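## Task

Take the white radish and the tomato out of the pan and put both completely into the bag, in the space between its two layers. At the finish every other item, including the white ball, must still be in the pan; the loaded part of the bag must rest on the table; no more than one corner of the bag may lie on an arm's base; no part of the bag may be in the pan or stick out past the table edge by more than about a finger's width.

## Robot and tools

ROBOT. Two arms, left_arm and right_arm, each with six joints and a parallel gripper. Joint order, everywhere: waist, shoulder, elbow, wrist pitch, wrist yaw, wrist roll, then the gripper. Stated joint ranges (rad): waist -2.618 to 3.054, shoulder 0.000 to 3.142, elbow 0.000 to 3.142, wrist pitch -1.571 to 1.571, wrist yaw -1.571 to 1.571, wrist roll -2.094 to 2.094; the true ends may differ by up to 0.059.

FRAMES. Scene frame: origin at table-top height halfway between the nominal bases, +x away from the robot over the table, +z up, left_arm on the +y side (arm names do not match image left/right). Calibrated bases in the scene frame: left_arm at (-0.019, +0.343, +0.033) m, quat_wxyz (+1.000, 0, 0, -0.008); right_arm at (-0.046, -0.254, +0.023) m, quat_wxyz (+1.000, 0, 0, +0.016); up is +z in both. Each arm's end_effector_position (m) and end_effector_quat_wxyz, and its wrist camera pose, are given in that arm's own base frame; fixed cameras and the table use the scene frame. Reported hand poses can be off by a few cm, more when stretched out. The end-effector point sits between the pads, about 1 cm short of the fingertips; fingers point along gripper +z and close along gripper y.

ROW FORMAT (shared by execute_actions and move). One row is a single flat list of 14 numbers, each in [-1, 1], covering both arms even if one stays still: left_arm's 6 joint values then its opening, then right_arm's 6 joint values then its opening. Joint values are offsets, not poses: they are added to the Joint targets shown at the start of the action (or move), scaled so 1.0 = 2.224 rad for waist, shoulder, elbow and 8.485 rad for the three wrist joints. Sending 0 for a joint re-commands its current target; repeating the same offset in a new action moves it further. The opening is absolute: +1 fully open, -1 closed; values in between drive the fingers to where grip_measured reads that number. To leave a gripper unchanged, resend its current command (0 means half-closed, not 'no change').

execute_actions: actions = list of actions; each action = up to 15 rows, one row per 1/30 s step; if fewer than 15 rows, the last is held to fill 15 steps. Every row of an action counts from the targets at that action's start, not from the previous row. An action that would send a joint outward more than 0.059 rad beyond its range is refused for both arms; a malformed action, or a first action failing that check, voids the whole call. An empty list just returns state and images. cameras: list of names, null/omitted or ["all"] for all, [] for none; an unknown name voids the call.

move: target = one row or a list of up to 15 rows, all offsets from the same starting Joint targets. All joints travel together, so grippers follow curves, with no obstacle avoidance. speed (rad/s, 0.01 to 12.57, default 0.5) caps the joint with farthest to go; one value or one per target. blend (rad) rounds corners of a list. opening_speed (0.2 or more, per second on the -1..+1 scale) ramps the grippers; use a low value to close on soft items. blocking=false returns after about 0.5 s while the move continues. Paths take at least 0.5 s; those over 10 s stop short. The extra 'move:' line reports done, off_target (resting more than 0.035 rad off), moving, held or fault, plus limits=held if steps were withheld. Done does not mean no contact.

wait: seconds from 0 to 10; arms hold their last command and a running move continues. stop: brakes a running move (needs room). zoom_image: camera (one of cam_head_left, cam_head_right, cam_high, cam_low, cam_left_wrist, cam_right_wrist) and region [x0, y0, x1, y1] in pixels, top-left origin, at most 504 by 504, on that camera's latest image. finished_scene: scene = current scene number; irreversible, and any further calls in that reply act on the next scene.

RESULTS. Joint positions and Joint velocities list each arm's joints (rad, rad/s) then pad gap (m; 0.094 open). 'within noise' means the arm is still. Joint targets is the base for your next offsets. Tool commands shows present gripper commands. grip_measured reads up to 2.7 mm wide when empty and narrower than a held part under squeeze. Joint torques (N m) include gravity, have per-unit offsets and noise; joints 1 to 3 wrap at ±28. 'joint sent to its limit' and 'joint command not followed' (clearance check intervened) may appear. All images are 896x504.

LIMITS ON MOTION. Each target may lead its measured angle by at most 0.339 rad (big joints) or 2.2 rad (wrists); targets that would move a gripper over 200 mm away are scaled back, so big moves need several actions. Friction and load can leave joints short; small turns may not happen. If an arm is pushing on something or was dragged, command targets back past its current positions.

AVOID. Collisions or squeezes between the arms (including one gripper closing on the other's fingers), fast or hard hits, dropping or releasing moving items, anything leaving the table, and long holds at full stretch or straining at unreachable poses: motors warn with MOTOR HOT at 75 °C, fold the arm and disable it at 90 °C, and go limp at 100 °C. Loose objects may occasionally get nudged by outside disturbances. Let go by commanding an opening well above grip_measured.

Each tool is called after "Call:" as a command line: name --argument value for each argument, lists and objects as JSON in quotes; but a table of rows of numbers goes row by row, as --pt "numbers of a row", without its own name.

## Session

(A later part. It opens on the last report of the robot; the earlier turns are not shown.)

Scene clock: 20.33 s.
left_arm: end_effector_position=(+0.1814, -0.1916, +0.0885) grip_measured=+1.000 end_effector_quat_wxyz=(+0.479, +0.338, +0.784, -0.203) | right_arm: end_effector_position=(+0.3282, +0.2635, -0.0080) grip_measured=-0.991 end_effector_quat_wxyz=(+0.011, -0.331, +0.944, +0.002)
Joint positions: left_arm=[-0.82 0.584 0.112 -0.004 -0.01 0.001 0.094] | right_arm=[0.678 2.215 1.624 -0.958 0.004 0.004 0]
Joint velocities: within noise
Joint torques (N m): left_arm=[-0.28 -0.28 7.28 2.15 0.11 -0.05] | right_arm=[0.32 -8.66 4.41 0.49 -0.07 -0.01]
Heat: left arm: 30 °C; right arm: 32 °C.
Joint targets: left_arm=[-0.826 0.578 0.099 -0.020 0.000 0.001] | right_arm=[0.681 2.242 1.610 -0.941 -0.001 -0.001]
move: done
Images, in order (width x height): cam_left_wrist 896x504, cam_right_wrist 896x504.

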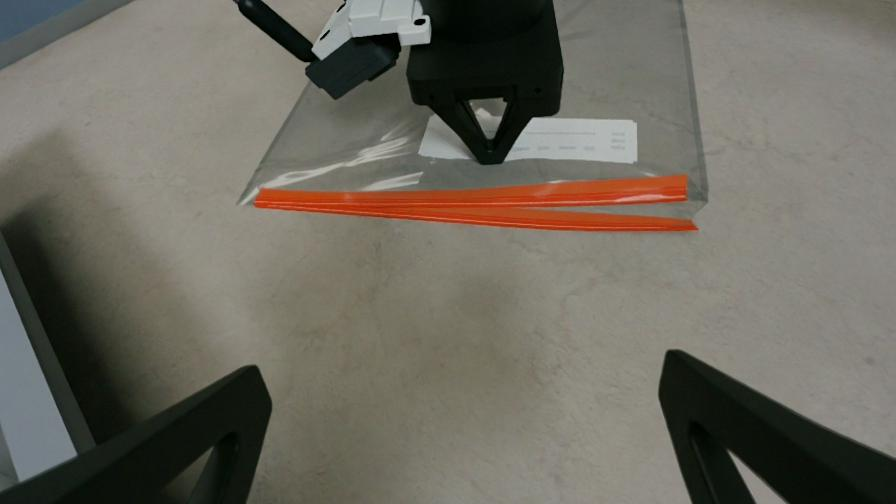

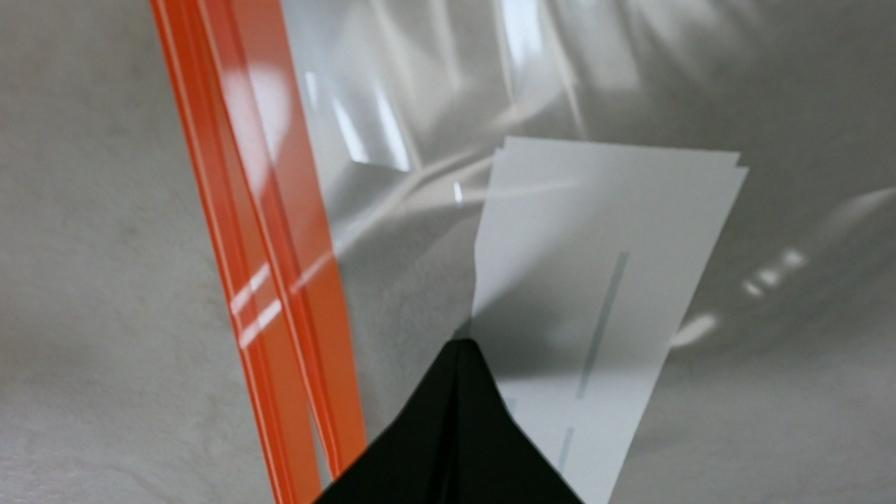

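Call:
move --target '[0,0,0,0,0,0,1,0,-0.0301,0.0931,-0.0323,0,0,-1]' --speed 0.15

Scene clock: 23.03 s.
left_arm: end_effector_position=(+0.1814, -0.1916, +0.0885) grip_measured=+1.000 end_effector_quat_wxyz=(+0.479, +0.338, +0.784, -0.203) | right_arm: end_effector_position=(+0.3209, +0.2576, +0.0331) grip_measured=-0.991 end_effector_quat_wxyz=(-0.028, -0.331, +0.943, -0.012)
Joint positions: left_arm=[-0.82 0.584 0.112 -0.004 -0.01 0.001 0.094] | right_arm=[0.678 2.215 1.792 -1.209 0.004 0.004 0]
Joint velocities: within noise
Joint torques (N m): left_arm=[-0.27 -0.25 7.27 2.16 0.1 -0.05] | right_arm=[0.35 -14.61 8.28 0.1 -0.08 -0.01]
Heat: left arm: 30 °C; right arm: 33 °C.
Joint targets: left_arm=[-0.826 0.578 0.099 -0.020 0.000 0.001] | right_arm=[0.681 2.175 1.817 -1.216 -0.001 -0.001]
move: off_target (right_arm); right_arm: the shoulder is farthest, 0.040 rad from its target

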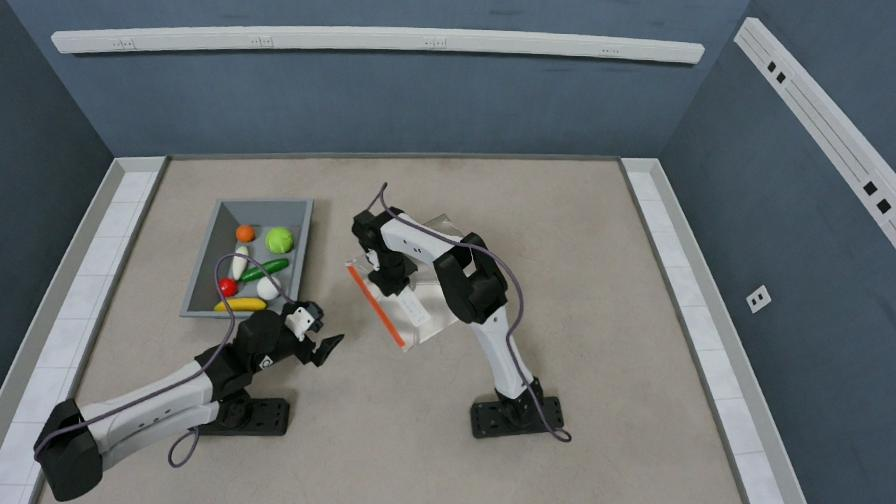

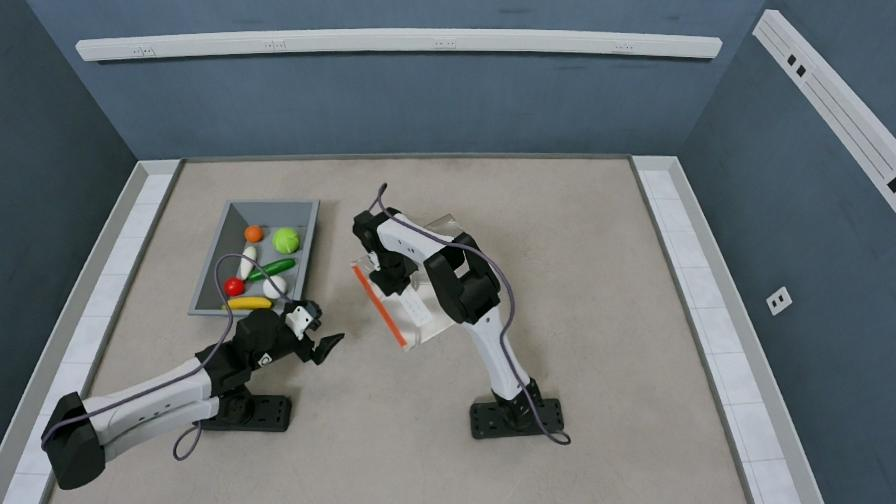

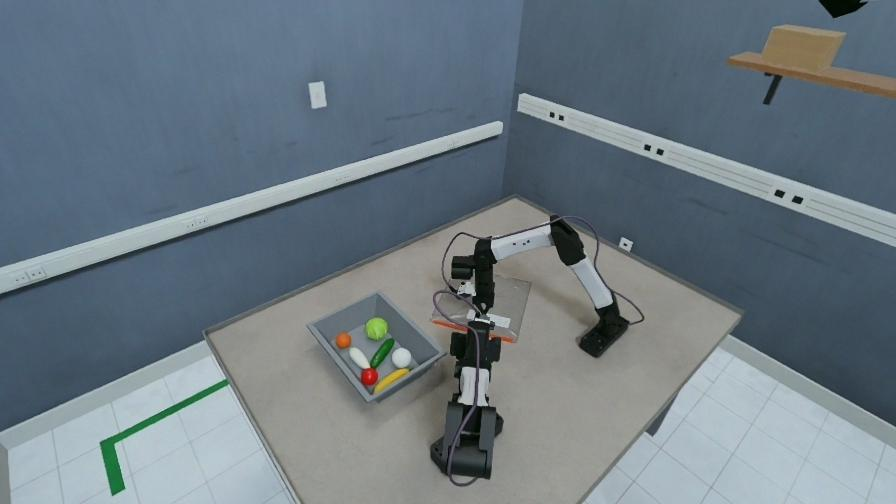

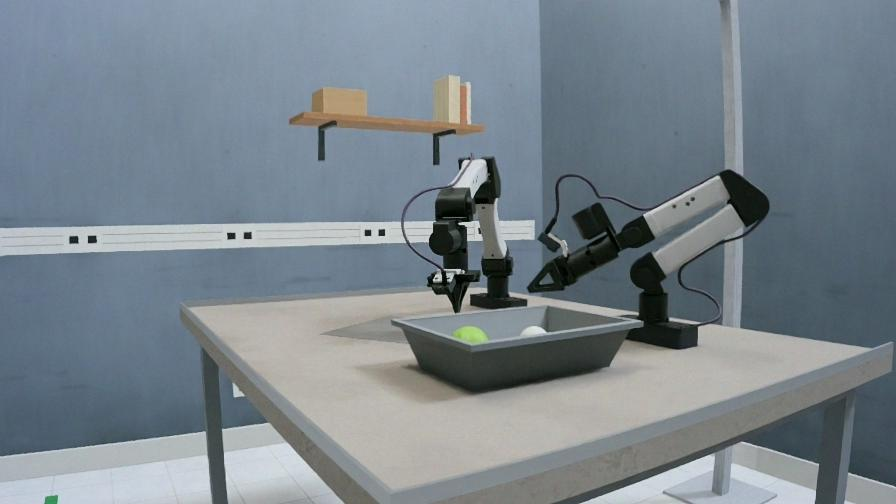

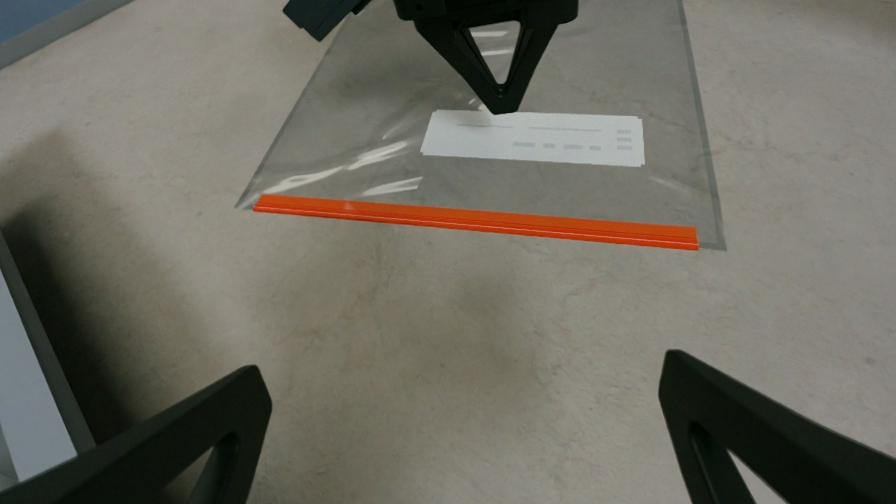

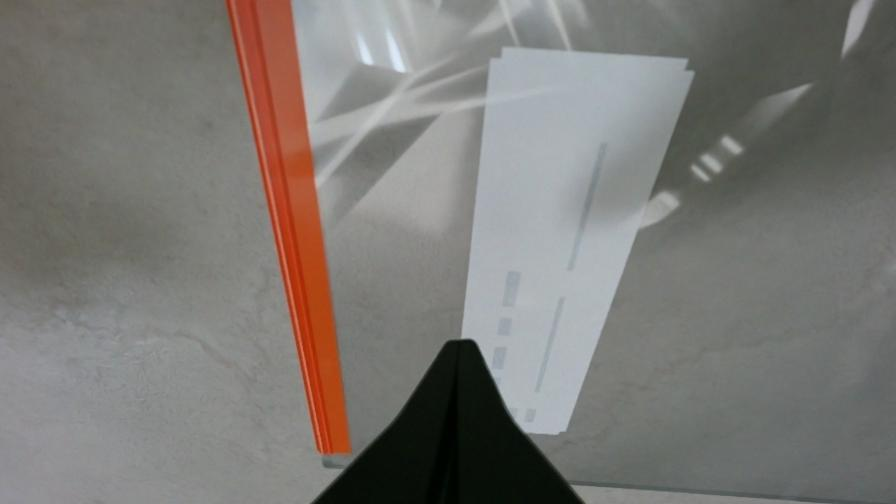

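Call:
move --target '[0,0,0,0,0,0,1,0.0234,0.1142,0.1394,-0.0077,0,0,0.06]' --speed 0.4 --cameras '["cam_left_wrist","cam_right_wrist"]'

Scene clock: 25.20 s.
left_arm: end_effector_position=(+0.1814, -0.1916, +0.0885) grip_measured=+1.000 end_effector_quat_wxyz=(+0.479, +0.338, +0.784, -0.203) | right_arm: end_effector_position=(+0.3470, +0.3088, +0.0256) grip_measured=+0.059 end_effector_quat_wxyz=(-0.007, -0.355, +0.935, -0.005)
Joint positions: left_arm=[-0.82 0.584 0.112 -0.004 -0.01 0.001 0.094] | right_arm=[0.729 2.412 2.1 -1.275 0.004 0.004 0.05]
Joint velocities: within noise
Joint torques (N m): left_arm=[-0.31 -0.27 7.27 2.15 0.11 -0.05] | right_arm=[0.29 -10.99 8.59 0.22 -0.07 -0.01]
Heat: left arm: 31 °C; right arm: 34 °C.
Joint targets: left_arm=[-0.826 0.578 0.099 -0.020 0.000 0.001] | right_arm=[0.733 2.429 2.127 -1.281 -0.001 -0.001]
move: done
Images, in order (width x height): cam_left_wrist 896x504, cam_right_wrist 896x504.

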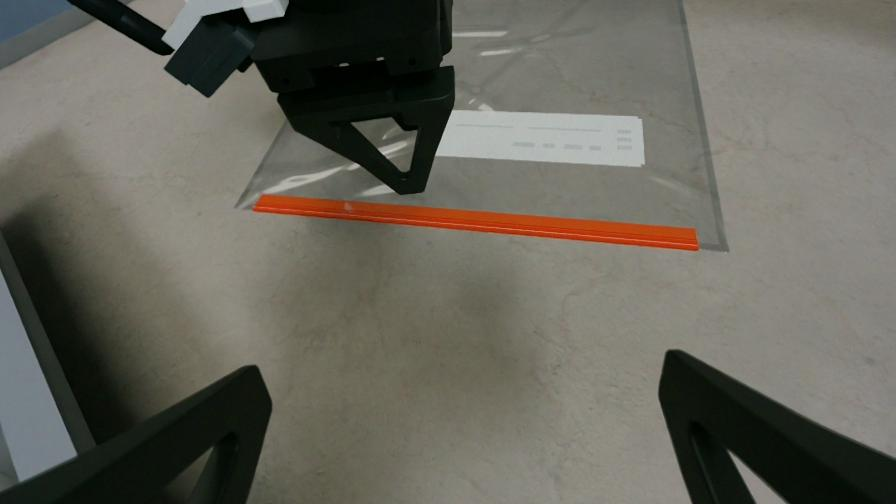

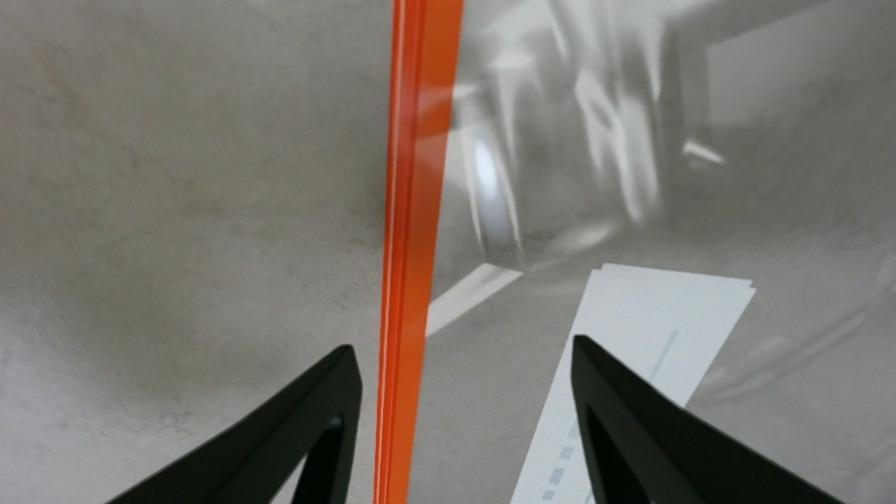

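Call:
move --target '[0,0,0,0,0,0,1,-0.0081,-0.0841,-0.1855,0.0645,0,0,-0.3]' --speed 0.4 --cameras '["cam_left_wrist","cam_right_wrist"]'

Scene clock: 28.03 s.
left_arm: end_effector_position=(+0.1814, -0.1916, +0.0885) grip_measured=+1.000 end_effector_quat_wxyz=(+0.479, +0.338, +0.784, -0.203) | right_arm: end_effector_position=(+0.3716, +0.3260, -0.0048) grip_measured=-0.299 end_effector_quat_wxyz=(+0.120, -0.348, +0.929, +0.043)
Joint positions: left_arm=[-0.82 0.584 0.112 -0.004 -0.01 0.001 0.094] | right_arm=[0.721 2.285 1.722 -0.752 0.004 0.004 0.033]
Joint velocities: within noise
Joint torques (N m): left_arm=[-0.28 -0.25 7.27 2.15 0.11 -0.05] | right_arm=[-0.59 -15.64 5.46 0.94 -0.07 -0.01]
Heat: left arm: 31 °C; right arm: 36 °C.
Joint targets: left_arm=[-0.826 0.578 0.099 -0.020 0.000 0.001] | right_arm=[0.715 2.242 1.715 -0.734 -0.001 -0.001]
move: off_target (right_arm); right_arm: the shoulder is farthest, 0.043 rad from its target
Images, in order (width x height): cam_left_wrist 896x504, cam_right_wrist 896x504.

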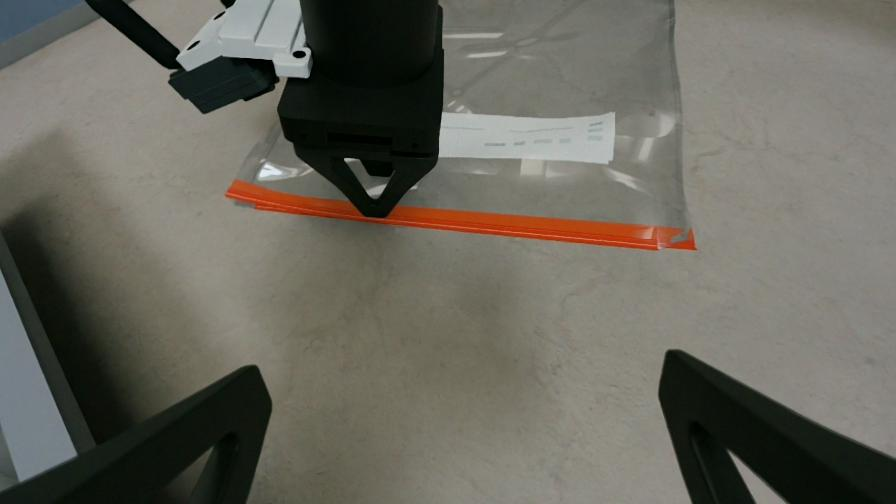

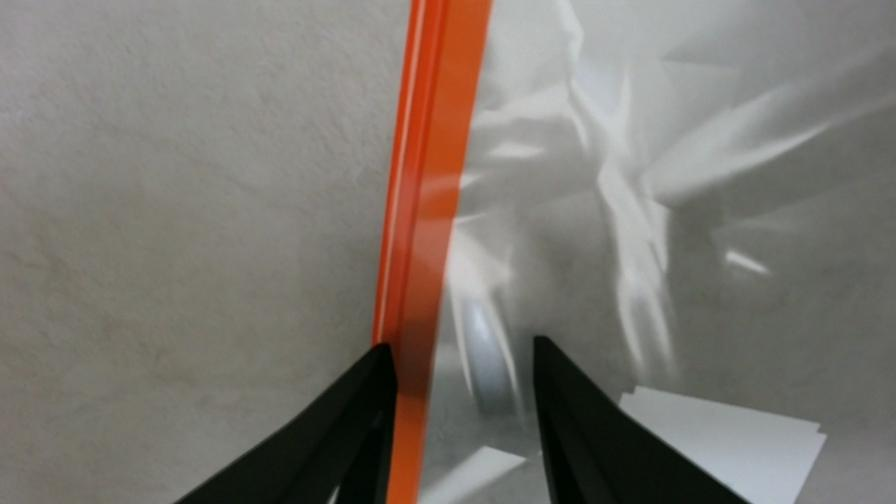

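Call:
move --target '[0,0,0,0,0,0,1,0,0,0,0,0,0,-1]' --opening_speed 0.5 --cameras '["cam_left_wrist","cam_right_wrist"]'

Scene clock: 29.83 s.
left_arm: end_effector_position=(+0.1814, -0.1916, +0.0885) grip_measured=+1.000 end_effector_quat_wxyz=(+0.479, +0.338, +0.784, -0.203) | right_arm: end_effector_position=(+0.3728, +0.3265, -0.0045) grip_measured=-0.991 end_effector_quat_wxyz=(+0.122, -0.348, +0.929, +0.044)
Joint positions: left_arm=[-0.82 0.584 0.112 -0.004 -0.01 0.001 0.094] | right_arm=[0.721 2.285 1.722 -0.747 0.004 0.004 0]
Joint velocities: within noise
Joint torques (N m): left_arm=[-0.25 -0.31 7.28 2.15 0.1 -0.05] | right_arm=[-0.53 -15.65 5.52 0.89 -0.07 -0.01]
Heat: left arm: 31 °C; right arm: 36 °C.
Joint targets: left_arm=[-0.826 0.578 0.099 -0.020 0.000 0.001] | right_arm=[0.715 2.242 1.715 -0.734 -0.001 -0.001]
move: off_target (right_arm); right_arm: the shoulder is farthest, 0.043 rad from its target
Images, in order (width x height): cam_left_wrist 896x504, cam_right_wrist 896x504.

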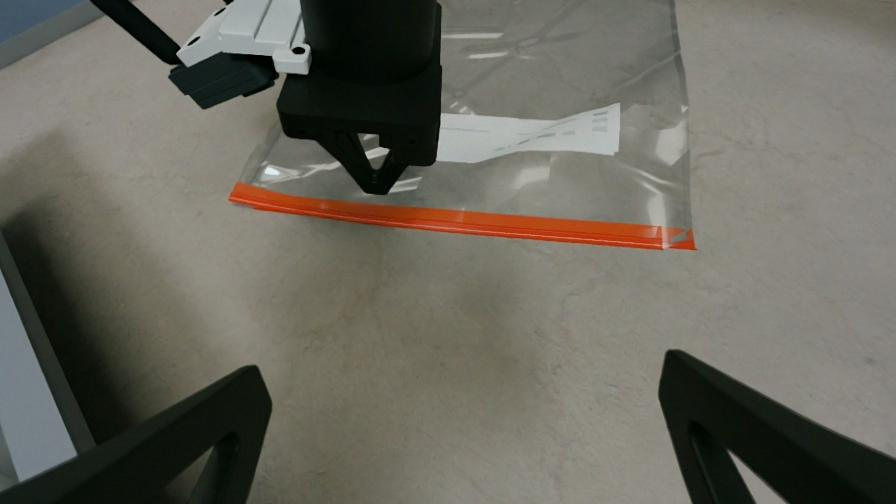

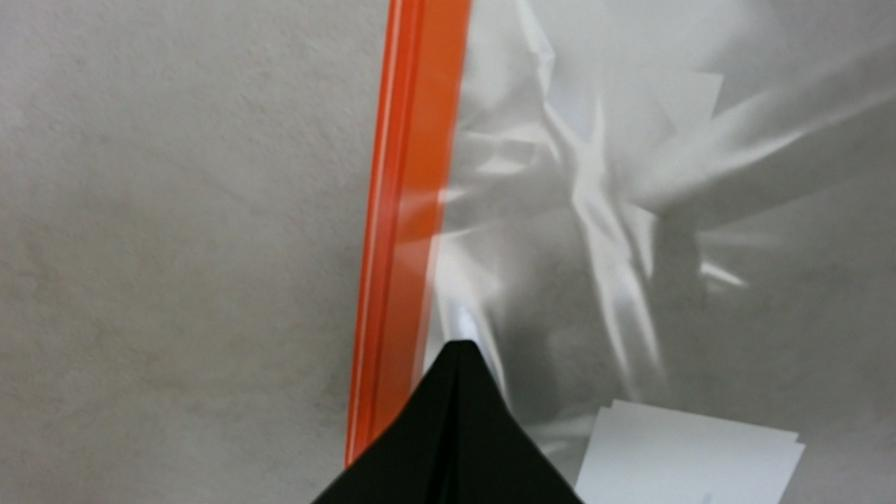

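Call:
move --target '[0,0,0,0,0,0,1,0,-0.03,0.015,-0.004,0,0,-1]' --speed 0.15 --cameras '["cam_left_wrist","cam_right_wrist"]'

Scene clock: 30.97 s.
left_arm: end_effector_position=(+0.1814, -0.1916, +0.0885) grip_measured=+1.000 end_effector_quat_wxyz=(+0.479, +0.338, +0.784, -0.203) | right_arm: end_effector_position=(+0.3741, +0.3276, +0.0214) grip_measured=-0.991 end_effector_quat_wxyz=(+0.140, -0.347, +0.926, +0.051)
Joint positions: left_arm=[-0.82 0.584 0.112 -0.004 -0.01 0.001 0.094] | right_arm=[0.721 2.228 1.722 -0.765 0.004 0.004 0]
Joint velocities: within noise
Joint torques (N m): left_arm=[-0.28 -0.31 7.27 2.16 0.11 -0.06] | right_arm=[-0.54 -16.27 8.83 0.76 -0.07 -0.01]
Heat: left arm: 31 °C; right arm: 37 °C.
Joint targets: left_arm=[-0.826 0.578 0.099 -0.020 0.000 0.001] | right_arm=[0.715 2.175 1.748 -0.768 -0.001 -0.001]
move: off_target (right_arm); right_arm: the shoulder is farthest, 0.053 rad from its target
Images, in order (width x height): cam_left_wrist 896x504, cam_right_wrist 896x504.

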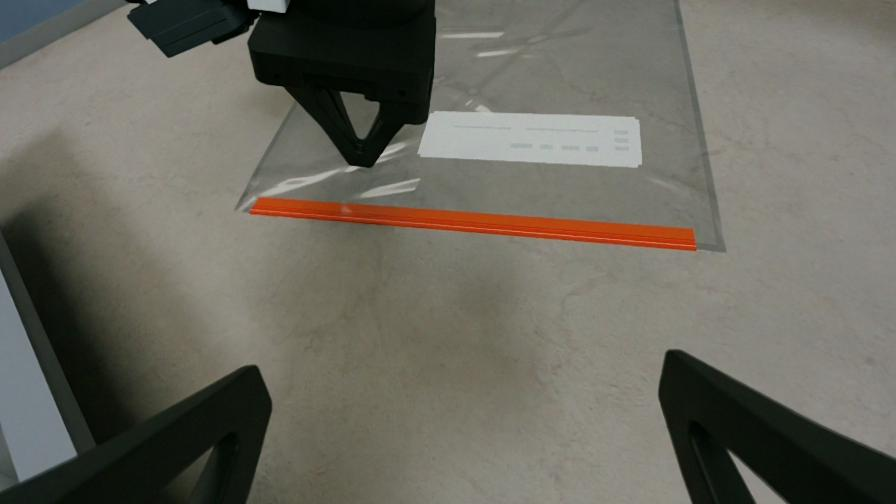

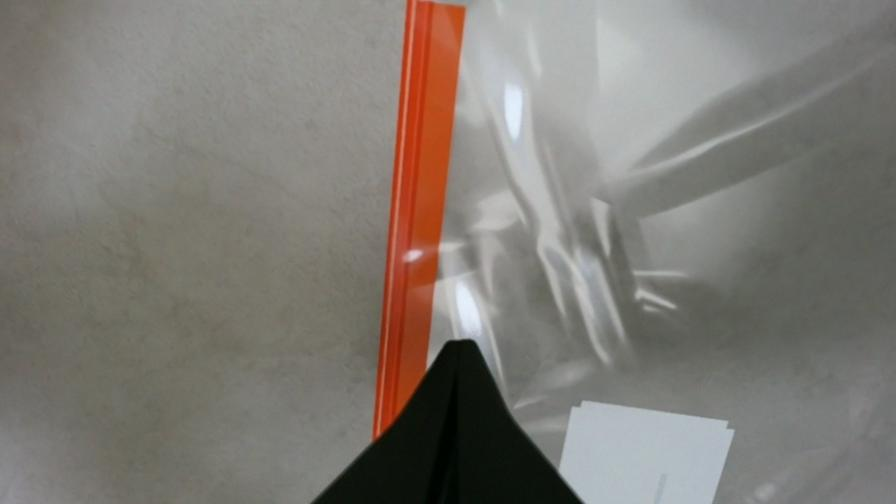

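Call:
move --pt "0 0 0 0 0 0 1 -0.018 -0.004 0.0067 -0.0474 0 0 0.49" --pt "0 0 0 0 0 0 1 -0.018 0.0274 -0.0523 -0.0242 0 0 0.49" --speed 0.2 --cameras '["cam_left_wrist","cam_right_wrist"]'

Scene clock: 36.23 s.
left_arm: end_effector_position=(+0.1814, -0.1916, +0.0885) grip_measured=+1.000 end_effector_quat_wxyz=(+0.479, +0.338, +0.784, -0.203) | right_arm: end_effector_position=(+0.3214, +0.2596, -0.0082) grip_measured=+0.489 end_effector_quat_wxyz=(-0.010, -0.332, +0.943, -0.006)
Joint positions: left_arm=[-0.82 0.584 0.112 -0.004 -0.01 0.001 0.094] | right_arm=[0.681 2.228 1.644 -1.01 0.005 0.004 0.07]
Joint velocities: within noise
Joint torques (N m): left_arm=[-0.31 -0.29 7.25 2.16 0.1 -0.05] | right_arm=[-0.59 -10.13 4.48 0.58 -0.08 -0.01]
Heat: left arm: 31 °C; right arm: 39 °C.
Joint targets: left_arm=[-0.826 0.578 0.099 -0.020 0.000 0.001] | right_arm=[0.675 2.236 1.632 -0.973 -0.001 -0.001]
move: off_target (right_arm); right_arm: the wrist pitch is farthest, 0.037 rad from its target
Images, in order (width x height): cam_left_wrist 896x504, cam_right_wrist 896x504.

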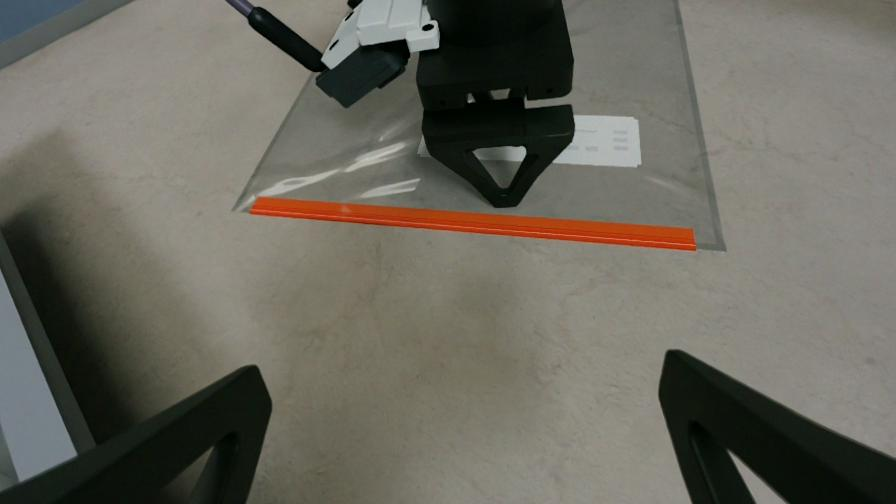

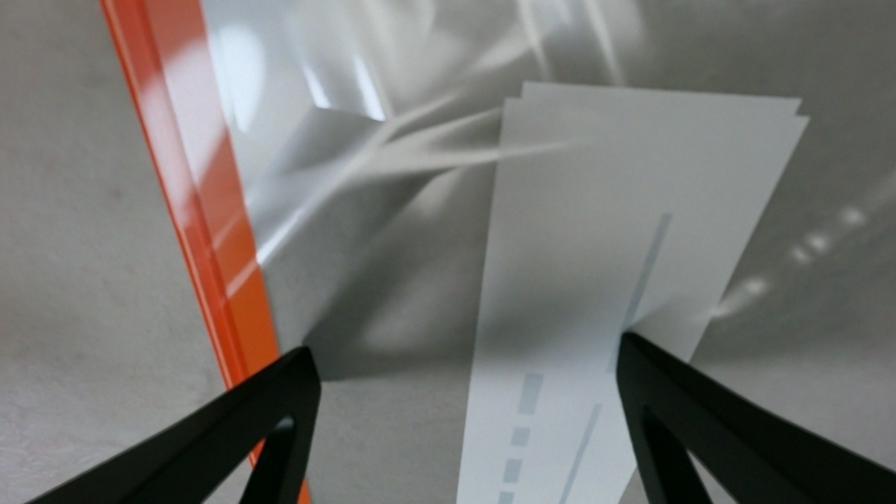

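Call:
move --target '[0,0,0,0,0,0,1,0,0.0135,-0.0135,0.003,0,0,0.49]' --speed 0.1 --cameras '[]'

Call:
move --target '[0,0,0,0,0,0,1,0,0,0,0,0,0,-1]' --opening_speed 0.6 --cameras '["cam_left_wrist","cam_right_wrist"]'

Scene clock: 37.20 s.
left_arm: end_effector_position=(+0.1814, -0.1916, +0.0885) grip_measured=+1.000 end_effector_quat_wxyz=(+0.479, +0.338, +0.784, -0.203) | right_arm: end_effector_position=(+0.3210, +0.2593, -0.0098) grip_measured=+0.489 end_effector_quat_wxyz=(-0.010, -0.332, +0.943, -0.006)
Joint positions: left_arm=[-0.82 0.584 0.112 -0.004 -0.01 0.001 0.094] | right_arm=[0.681 2.228 1.638 -1.003 0.005 0.004 0.07]
Joint velocities: within noise
Joint torques (N m): left_arm=[-0.27 -0.27 7.24 2.15 0.11 -0.06] | right_arm=[-0.57 -7.64 2.26 0.81 -0.08 -0.01]
Heat: left arm: 32 °C; right arm: 39 °C.
Joint targets: left_arm=[-0.826 0.578 0.099 -0.020 0.000 0.001] | right_arm=[0.675 2.266 1.602 -0.947 -0.001 -0.001]
move: off_target (right_arm); right_arm: the wrist pitch is farthest, 0.056 rad from its target
No camera images: "cameras" was empty.

Scene clock: 39.90 s.
left_arm: end_effector_position=(+0.1814, -0.1916, +0.0885) grip_measured=+1.000 end_effector_quat_wxyz=(+0.479, +0.338, +0.784, -0.203) | right_arm: end_effector_position=(+0.3269, +0.2611, -0.0095) grip_measured=-0.986 end_effector_quat_wxyz=(+0.002, -0.330, +0.944, -0.004)
Joint positions: left_arm=[-0.82 0.584 0.112 -0.004 -0.01 0.001 0.094] | right_arm=[0.677 2.227 1.638 -0.981 0.008 0.004 0.001]
Joint velocities: within noise
Joint torques (N m): left_arm=[-0.34 -0.27 7.3 2.14 0.11 -0.06] | right_arm=[-0.17 -7.61 2.32 0.62 -0.1 0]
Heat: left arm: 32 °C; right arm: 39 °C.
Joint targets: left_arm=[-0.826 0.578 0.099 -0.020 0.000 0.001] | right_arm=[0.675 2.266 1.602 -0.948 -0.001 -0.001]
move: off_target (right_arm); right_arm: the shoulder is farthest, 0.039 rad from its target
Images, in order (width x height): cam_left_wrist 896x504, cam_right_wrist 896x504.

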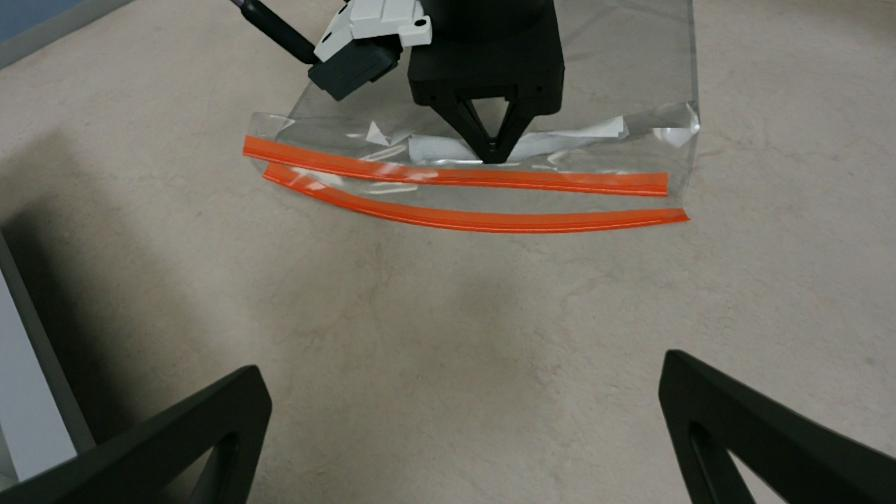

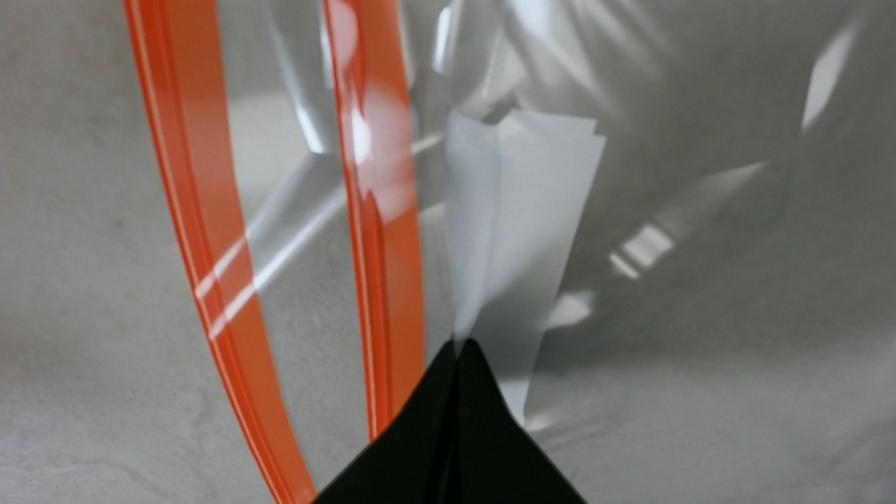

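Call:
move --pt "0 0 0 0 0 0 1 0 -0.038 0.0495 -0.0193 0 0 -1" --pt "0 0 0 0 0 0 1 0 -0.045 0.11 -0.037 0 0 -1" --speed 0.15

Scene clock: 42.90 s.
left_arm: end_effector_position=(+0.1814, -0.1916, +0.0885) grip_measured=+1.000 end_effector_quat_wxyz=(+0.479, +0.338, +0.784, -0.203) | right_arm: end_effector_position=(+0.3188, +0.2546, +0.0374) grip_measured=-0.986 end_effector_quat_wxyz=(-0.039, -0.330, +0.943, -0.018)
Joint positions: left_arm=[-0.82 0.584 0.112 -0.004 -0.01 0.001 0.094] | right_arm=[0.677 2.223 1.82 -1.254 0.008 0.004 0.001]
Joint velocities: within noise
Joint torques (N m): left_arm=[-0.28 -0.25 7.3 2.16 0.11 -0.05] | right_arm=[-0.17 -16.12 8.31 0.01 -0.1 0]
Heat: left arm: 32 °C; right arm: 40 °C.
Joint targets: left_arm=[-0.826 0.578 0.099 -0.020 0.000 0.001] | right_arm=[0.675 2.166 1.847 -1.261 -0.001 -0.001]
move: off_target (right_arm); right_arm: the shoulder is farthest, 0.057 rad from its target

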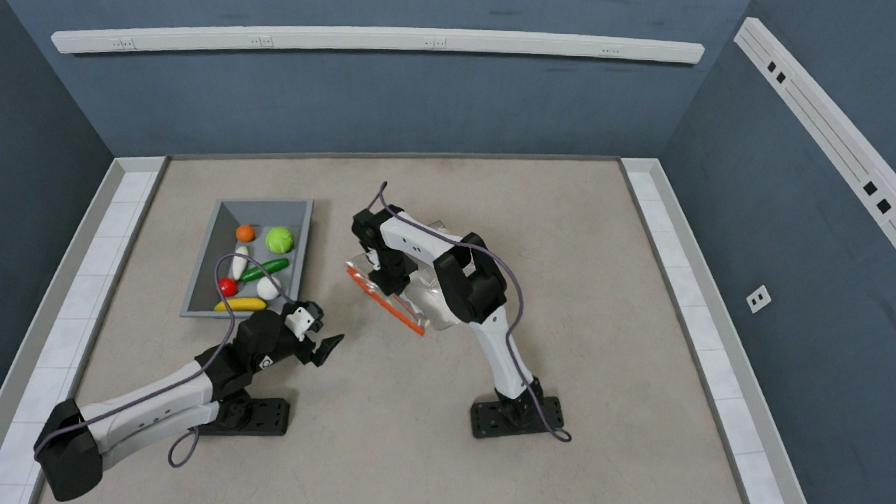

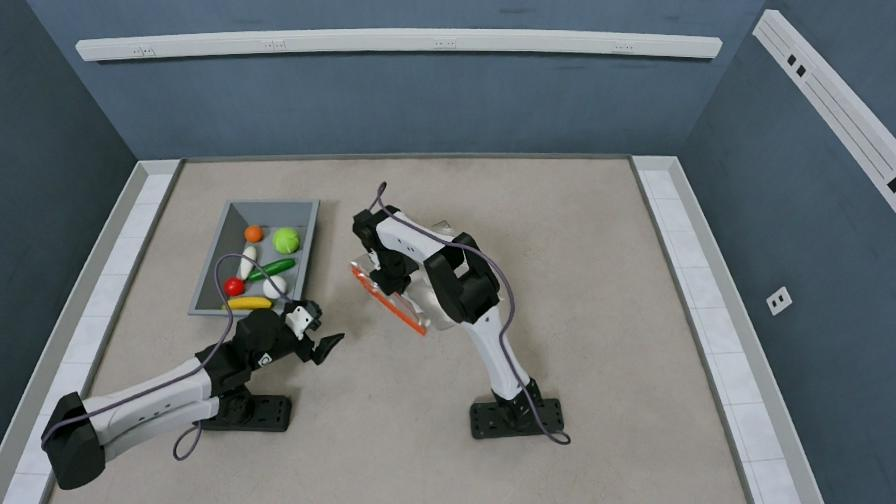

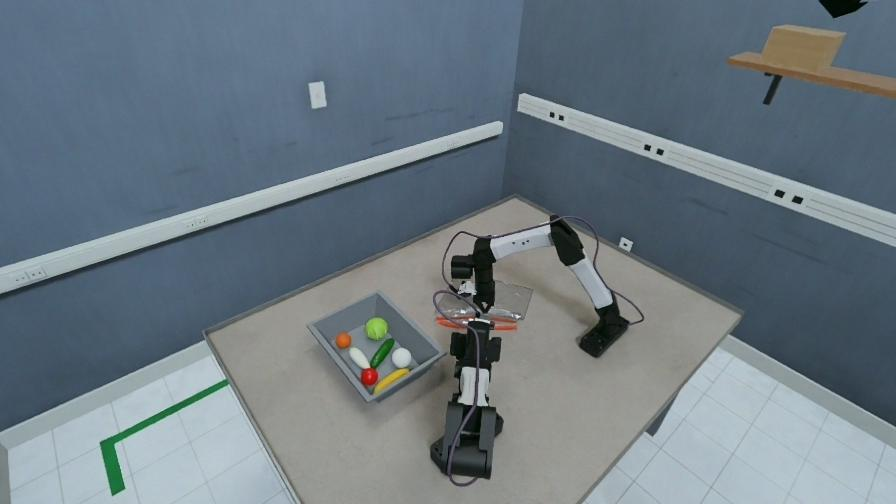

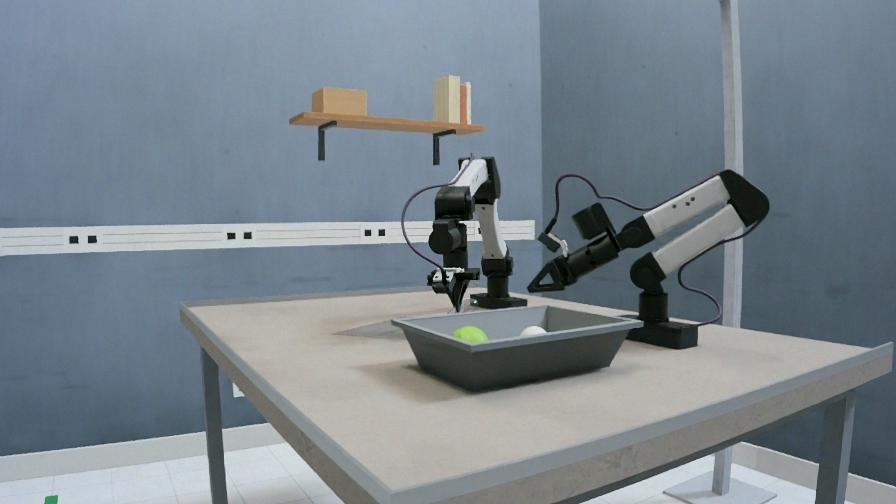

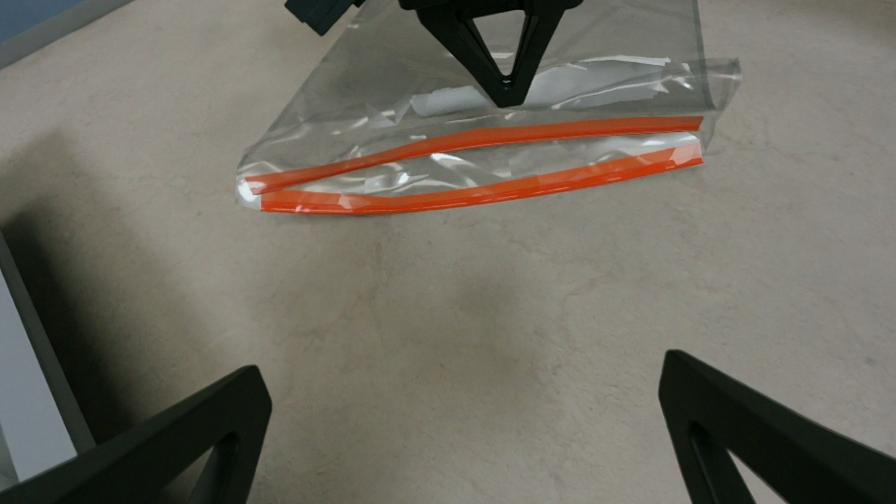

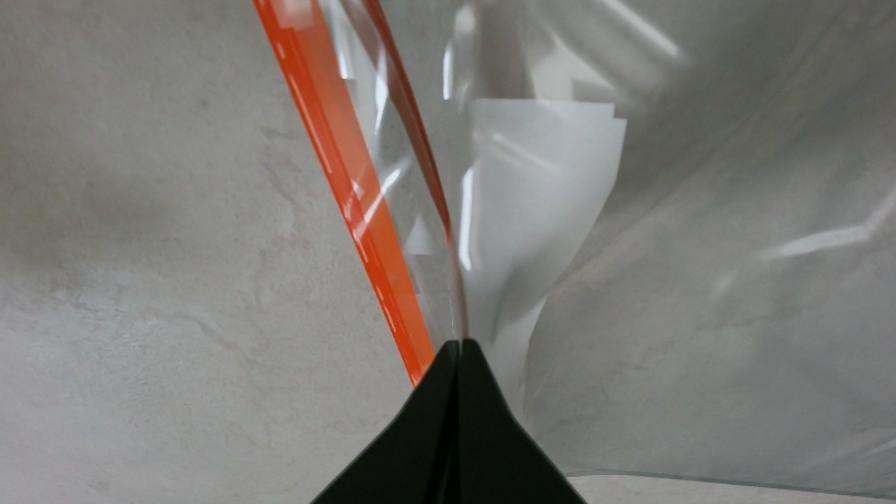

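Call:
move --target '[0,0,0,0,0,0,1,0.027,-0.0297,0.054,-0.0141,0,0,-1]' --speed 0.15 --cameras '["cam_left_wrist","cam_right_wrist","cam_high","cam_low"]'

Scene clock: 44.73 s.
left_arm: end_effector_position=(+0.1814, -0.1916, +0.0885) grip_measured=+1.000 end_effector_quat_wxyz=(+0.479, +0.338, +0.784, -0.203) | right_arm: end_effector_position=(+0.3088, +0.2750, +0.0961) grip_measured=-0.986 end_effector_quat_wxyz=(-0.005, -0.355, +0.935, -0.006)
Joint positions: left_arm=[-0.82 0.584 0.112 -0.004 -0.01 0.001 0.094] | right_arm=[0.731 2.151 1.942 -1.375 0.007 0.004 0.001]
Joint velocities: within noise
Joint torques (N m): left_arm=[-0.31 -0.27 7.25 2.13 0.11 -0.05] | right_arm=[0.58 -15.25 8.4 0.19 -0.1 0]
Heat: left arm: 32 °C; right arm: 41 °C.
Joint targets: left_arm=[-0.826 0.578 0.099 -0.020 0.000 0.001] | right_arm=[0.735 2.100 1.967 -1.381 -0.001 -0.001]
move: off_target (right_arm); right_arm: the shoulder is farthest, 0.051 rad from its target
Images, in order (width x height): cam_high 896x504, cam_low 896x504, cam_left_wrist 896x504, cam_right_wrist 896x504.

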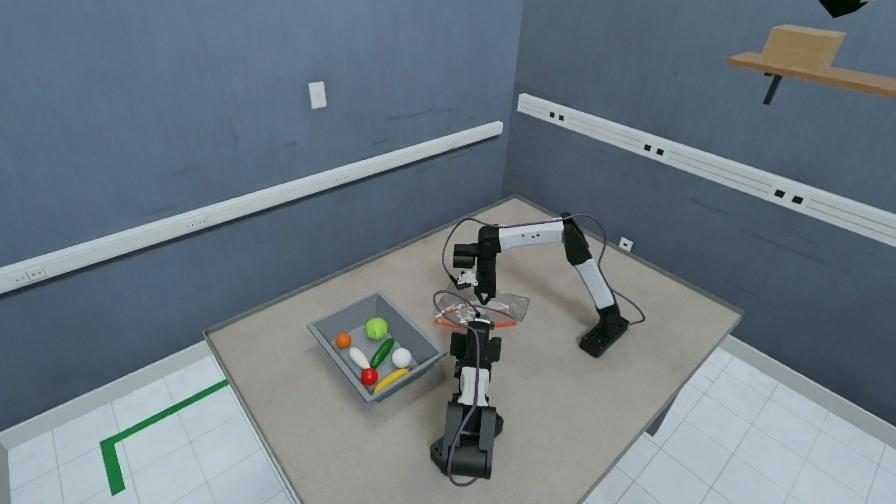

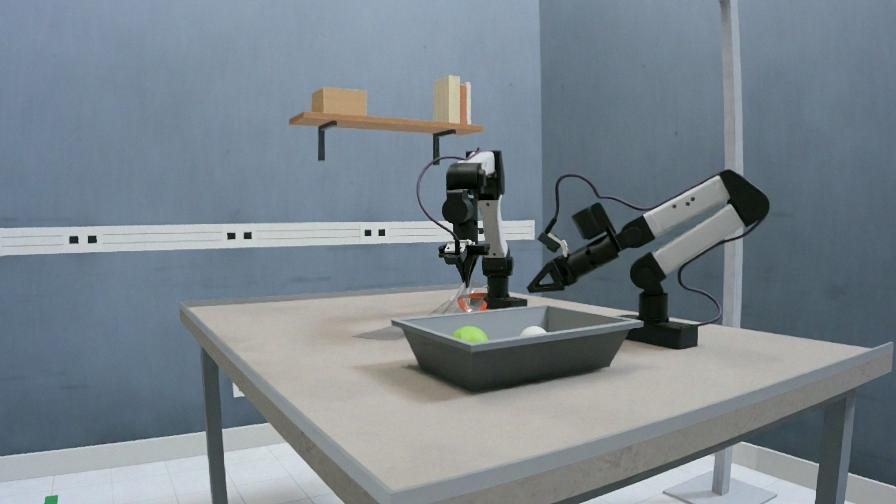

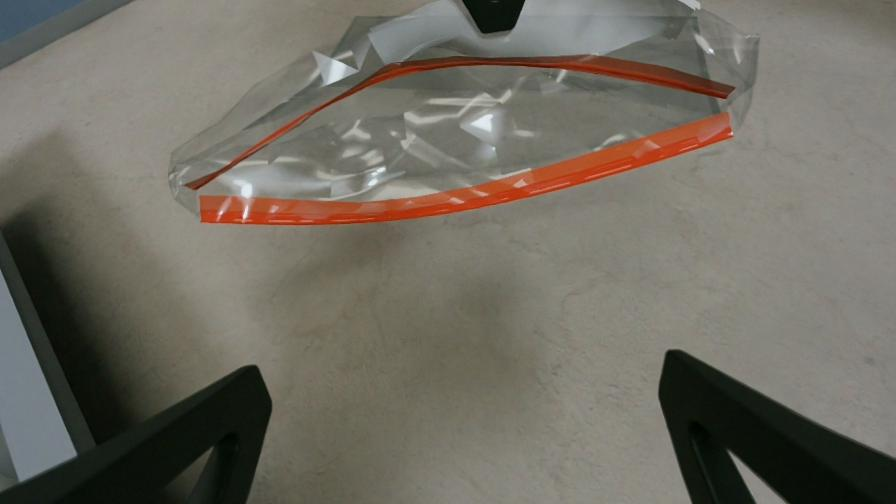

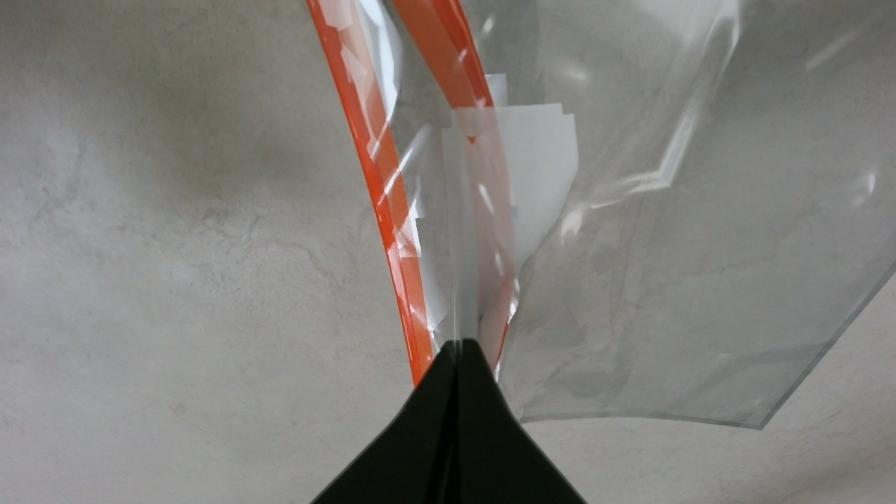

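Call:
zoom_image --camera "cam_low" --region '[340, 220, 560, 350]'

Call:
zoom_image --camera "cam_high" --region '[300, 270, 560, 420]'

Scaled by 2.291 from the camera's 896x504 image, which has a finer 1280x720 frame.

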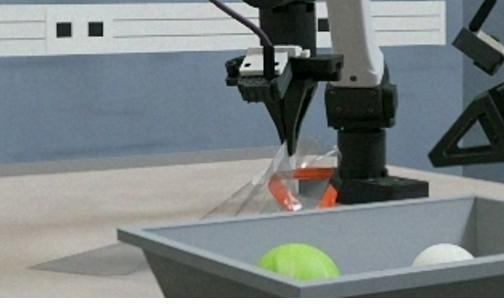

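Scaled by 1.938 from the camera's 896x504 image, which has a finer 1280x720 frame.

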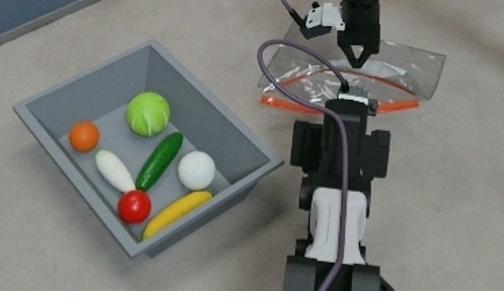

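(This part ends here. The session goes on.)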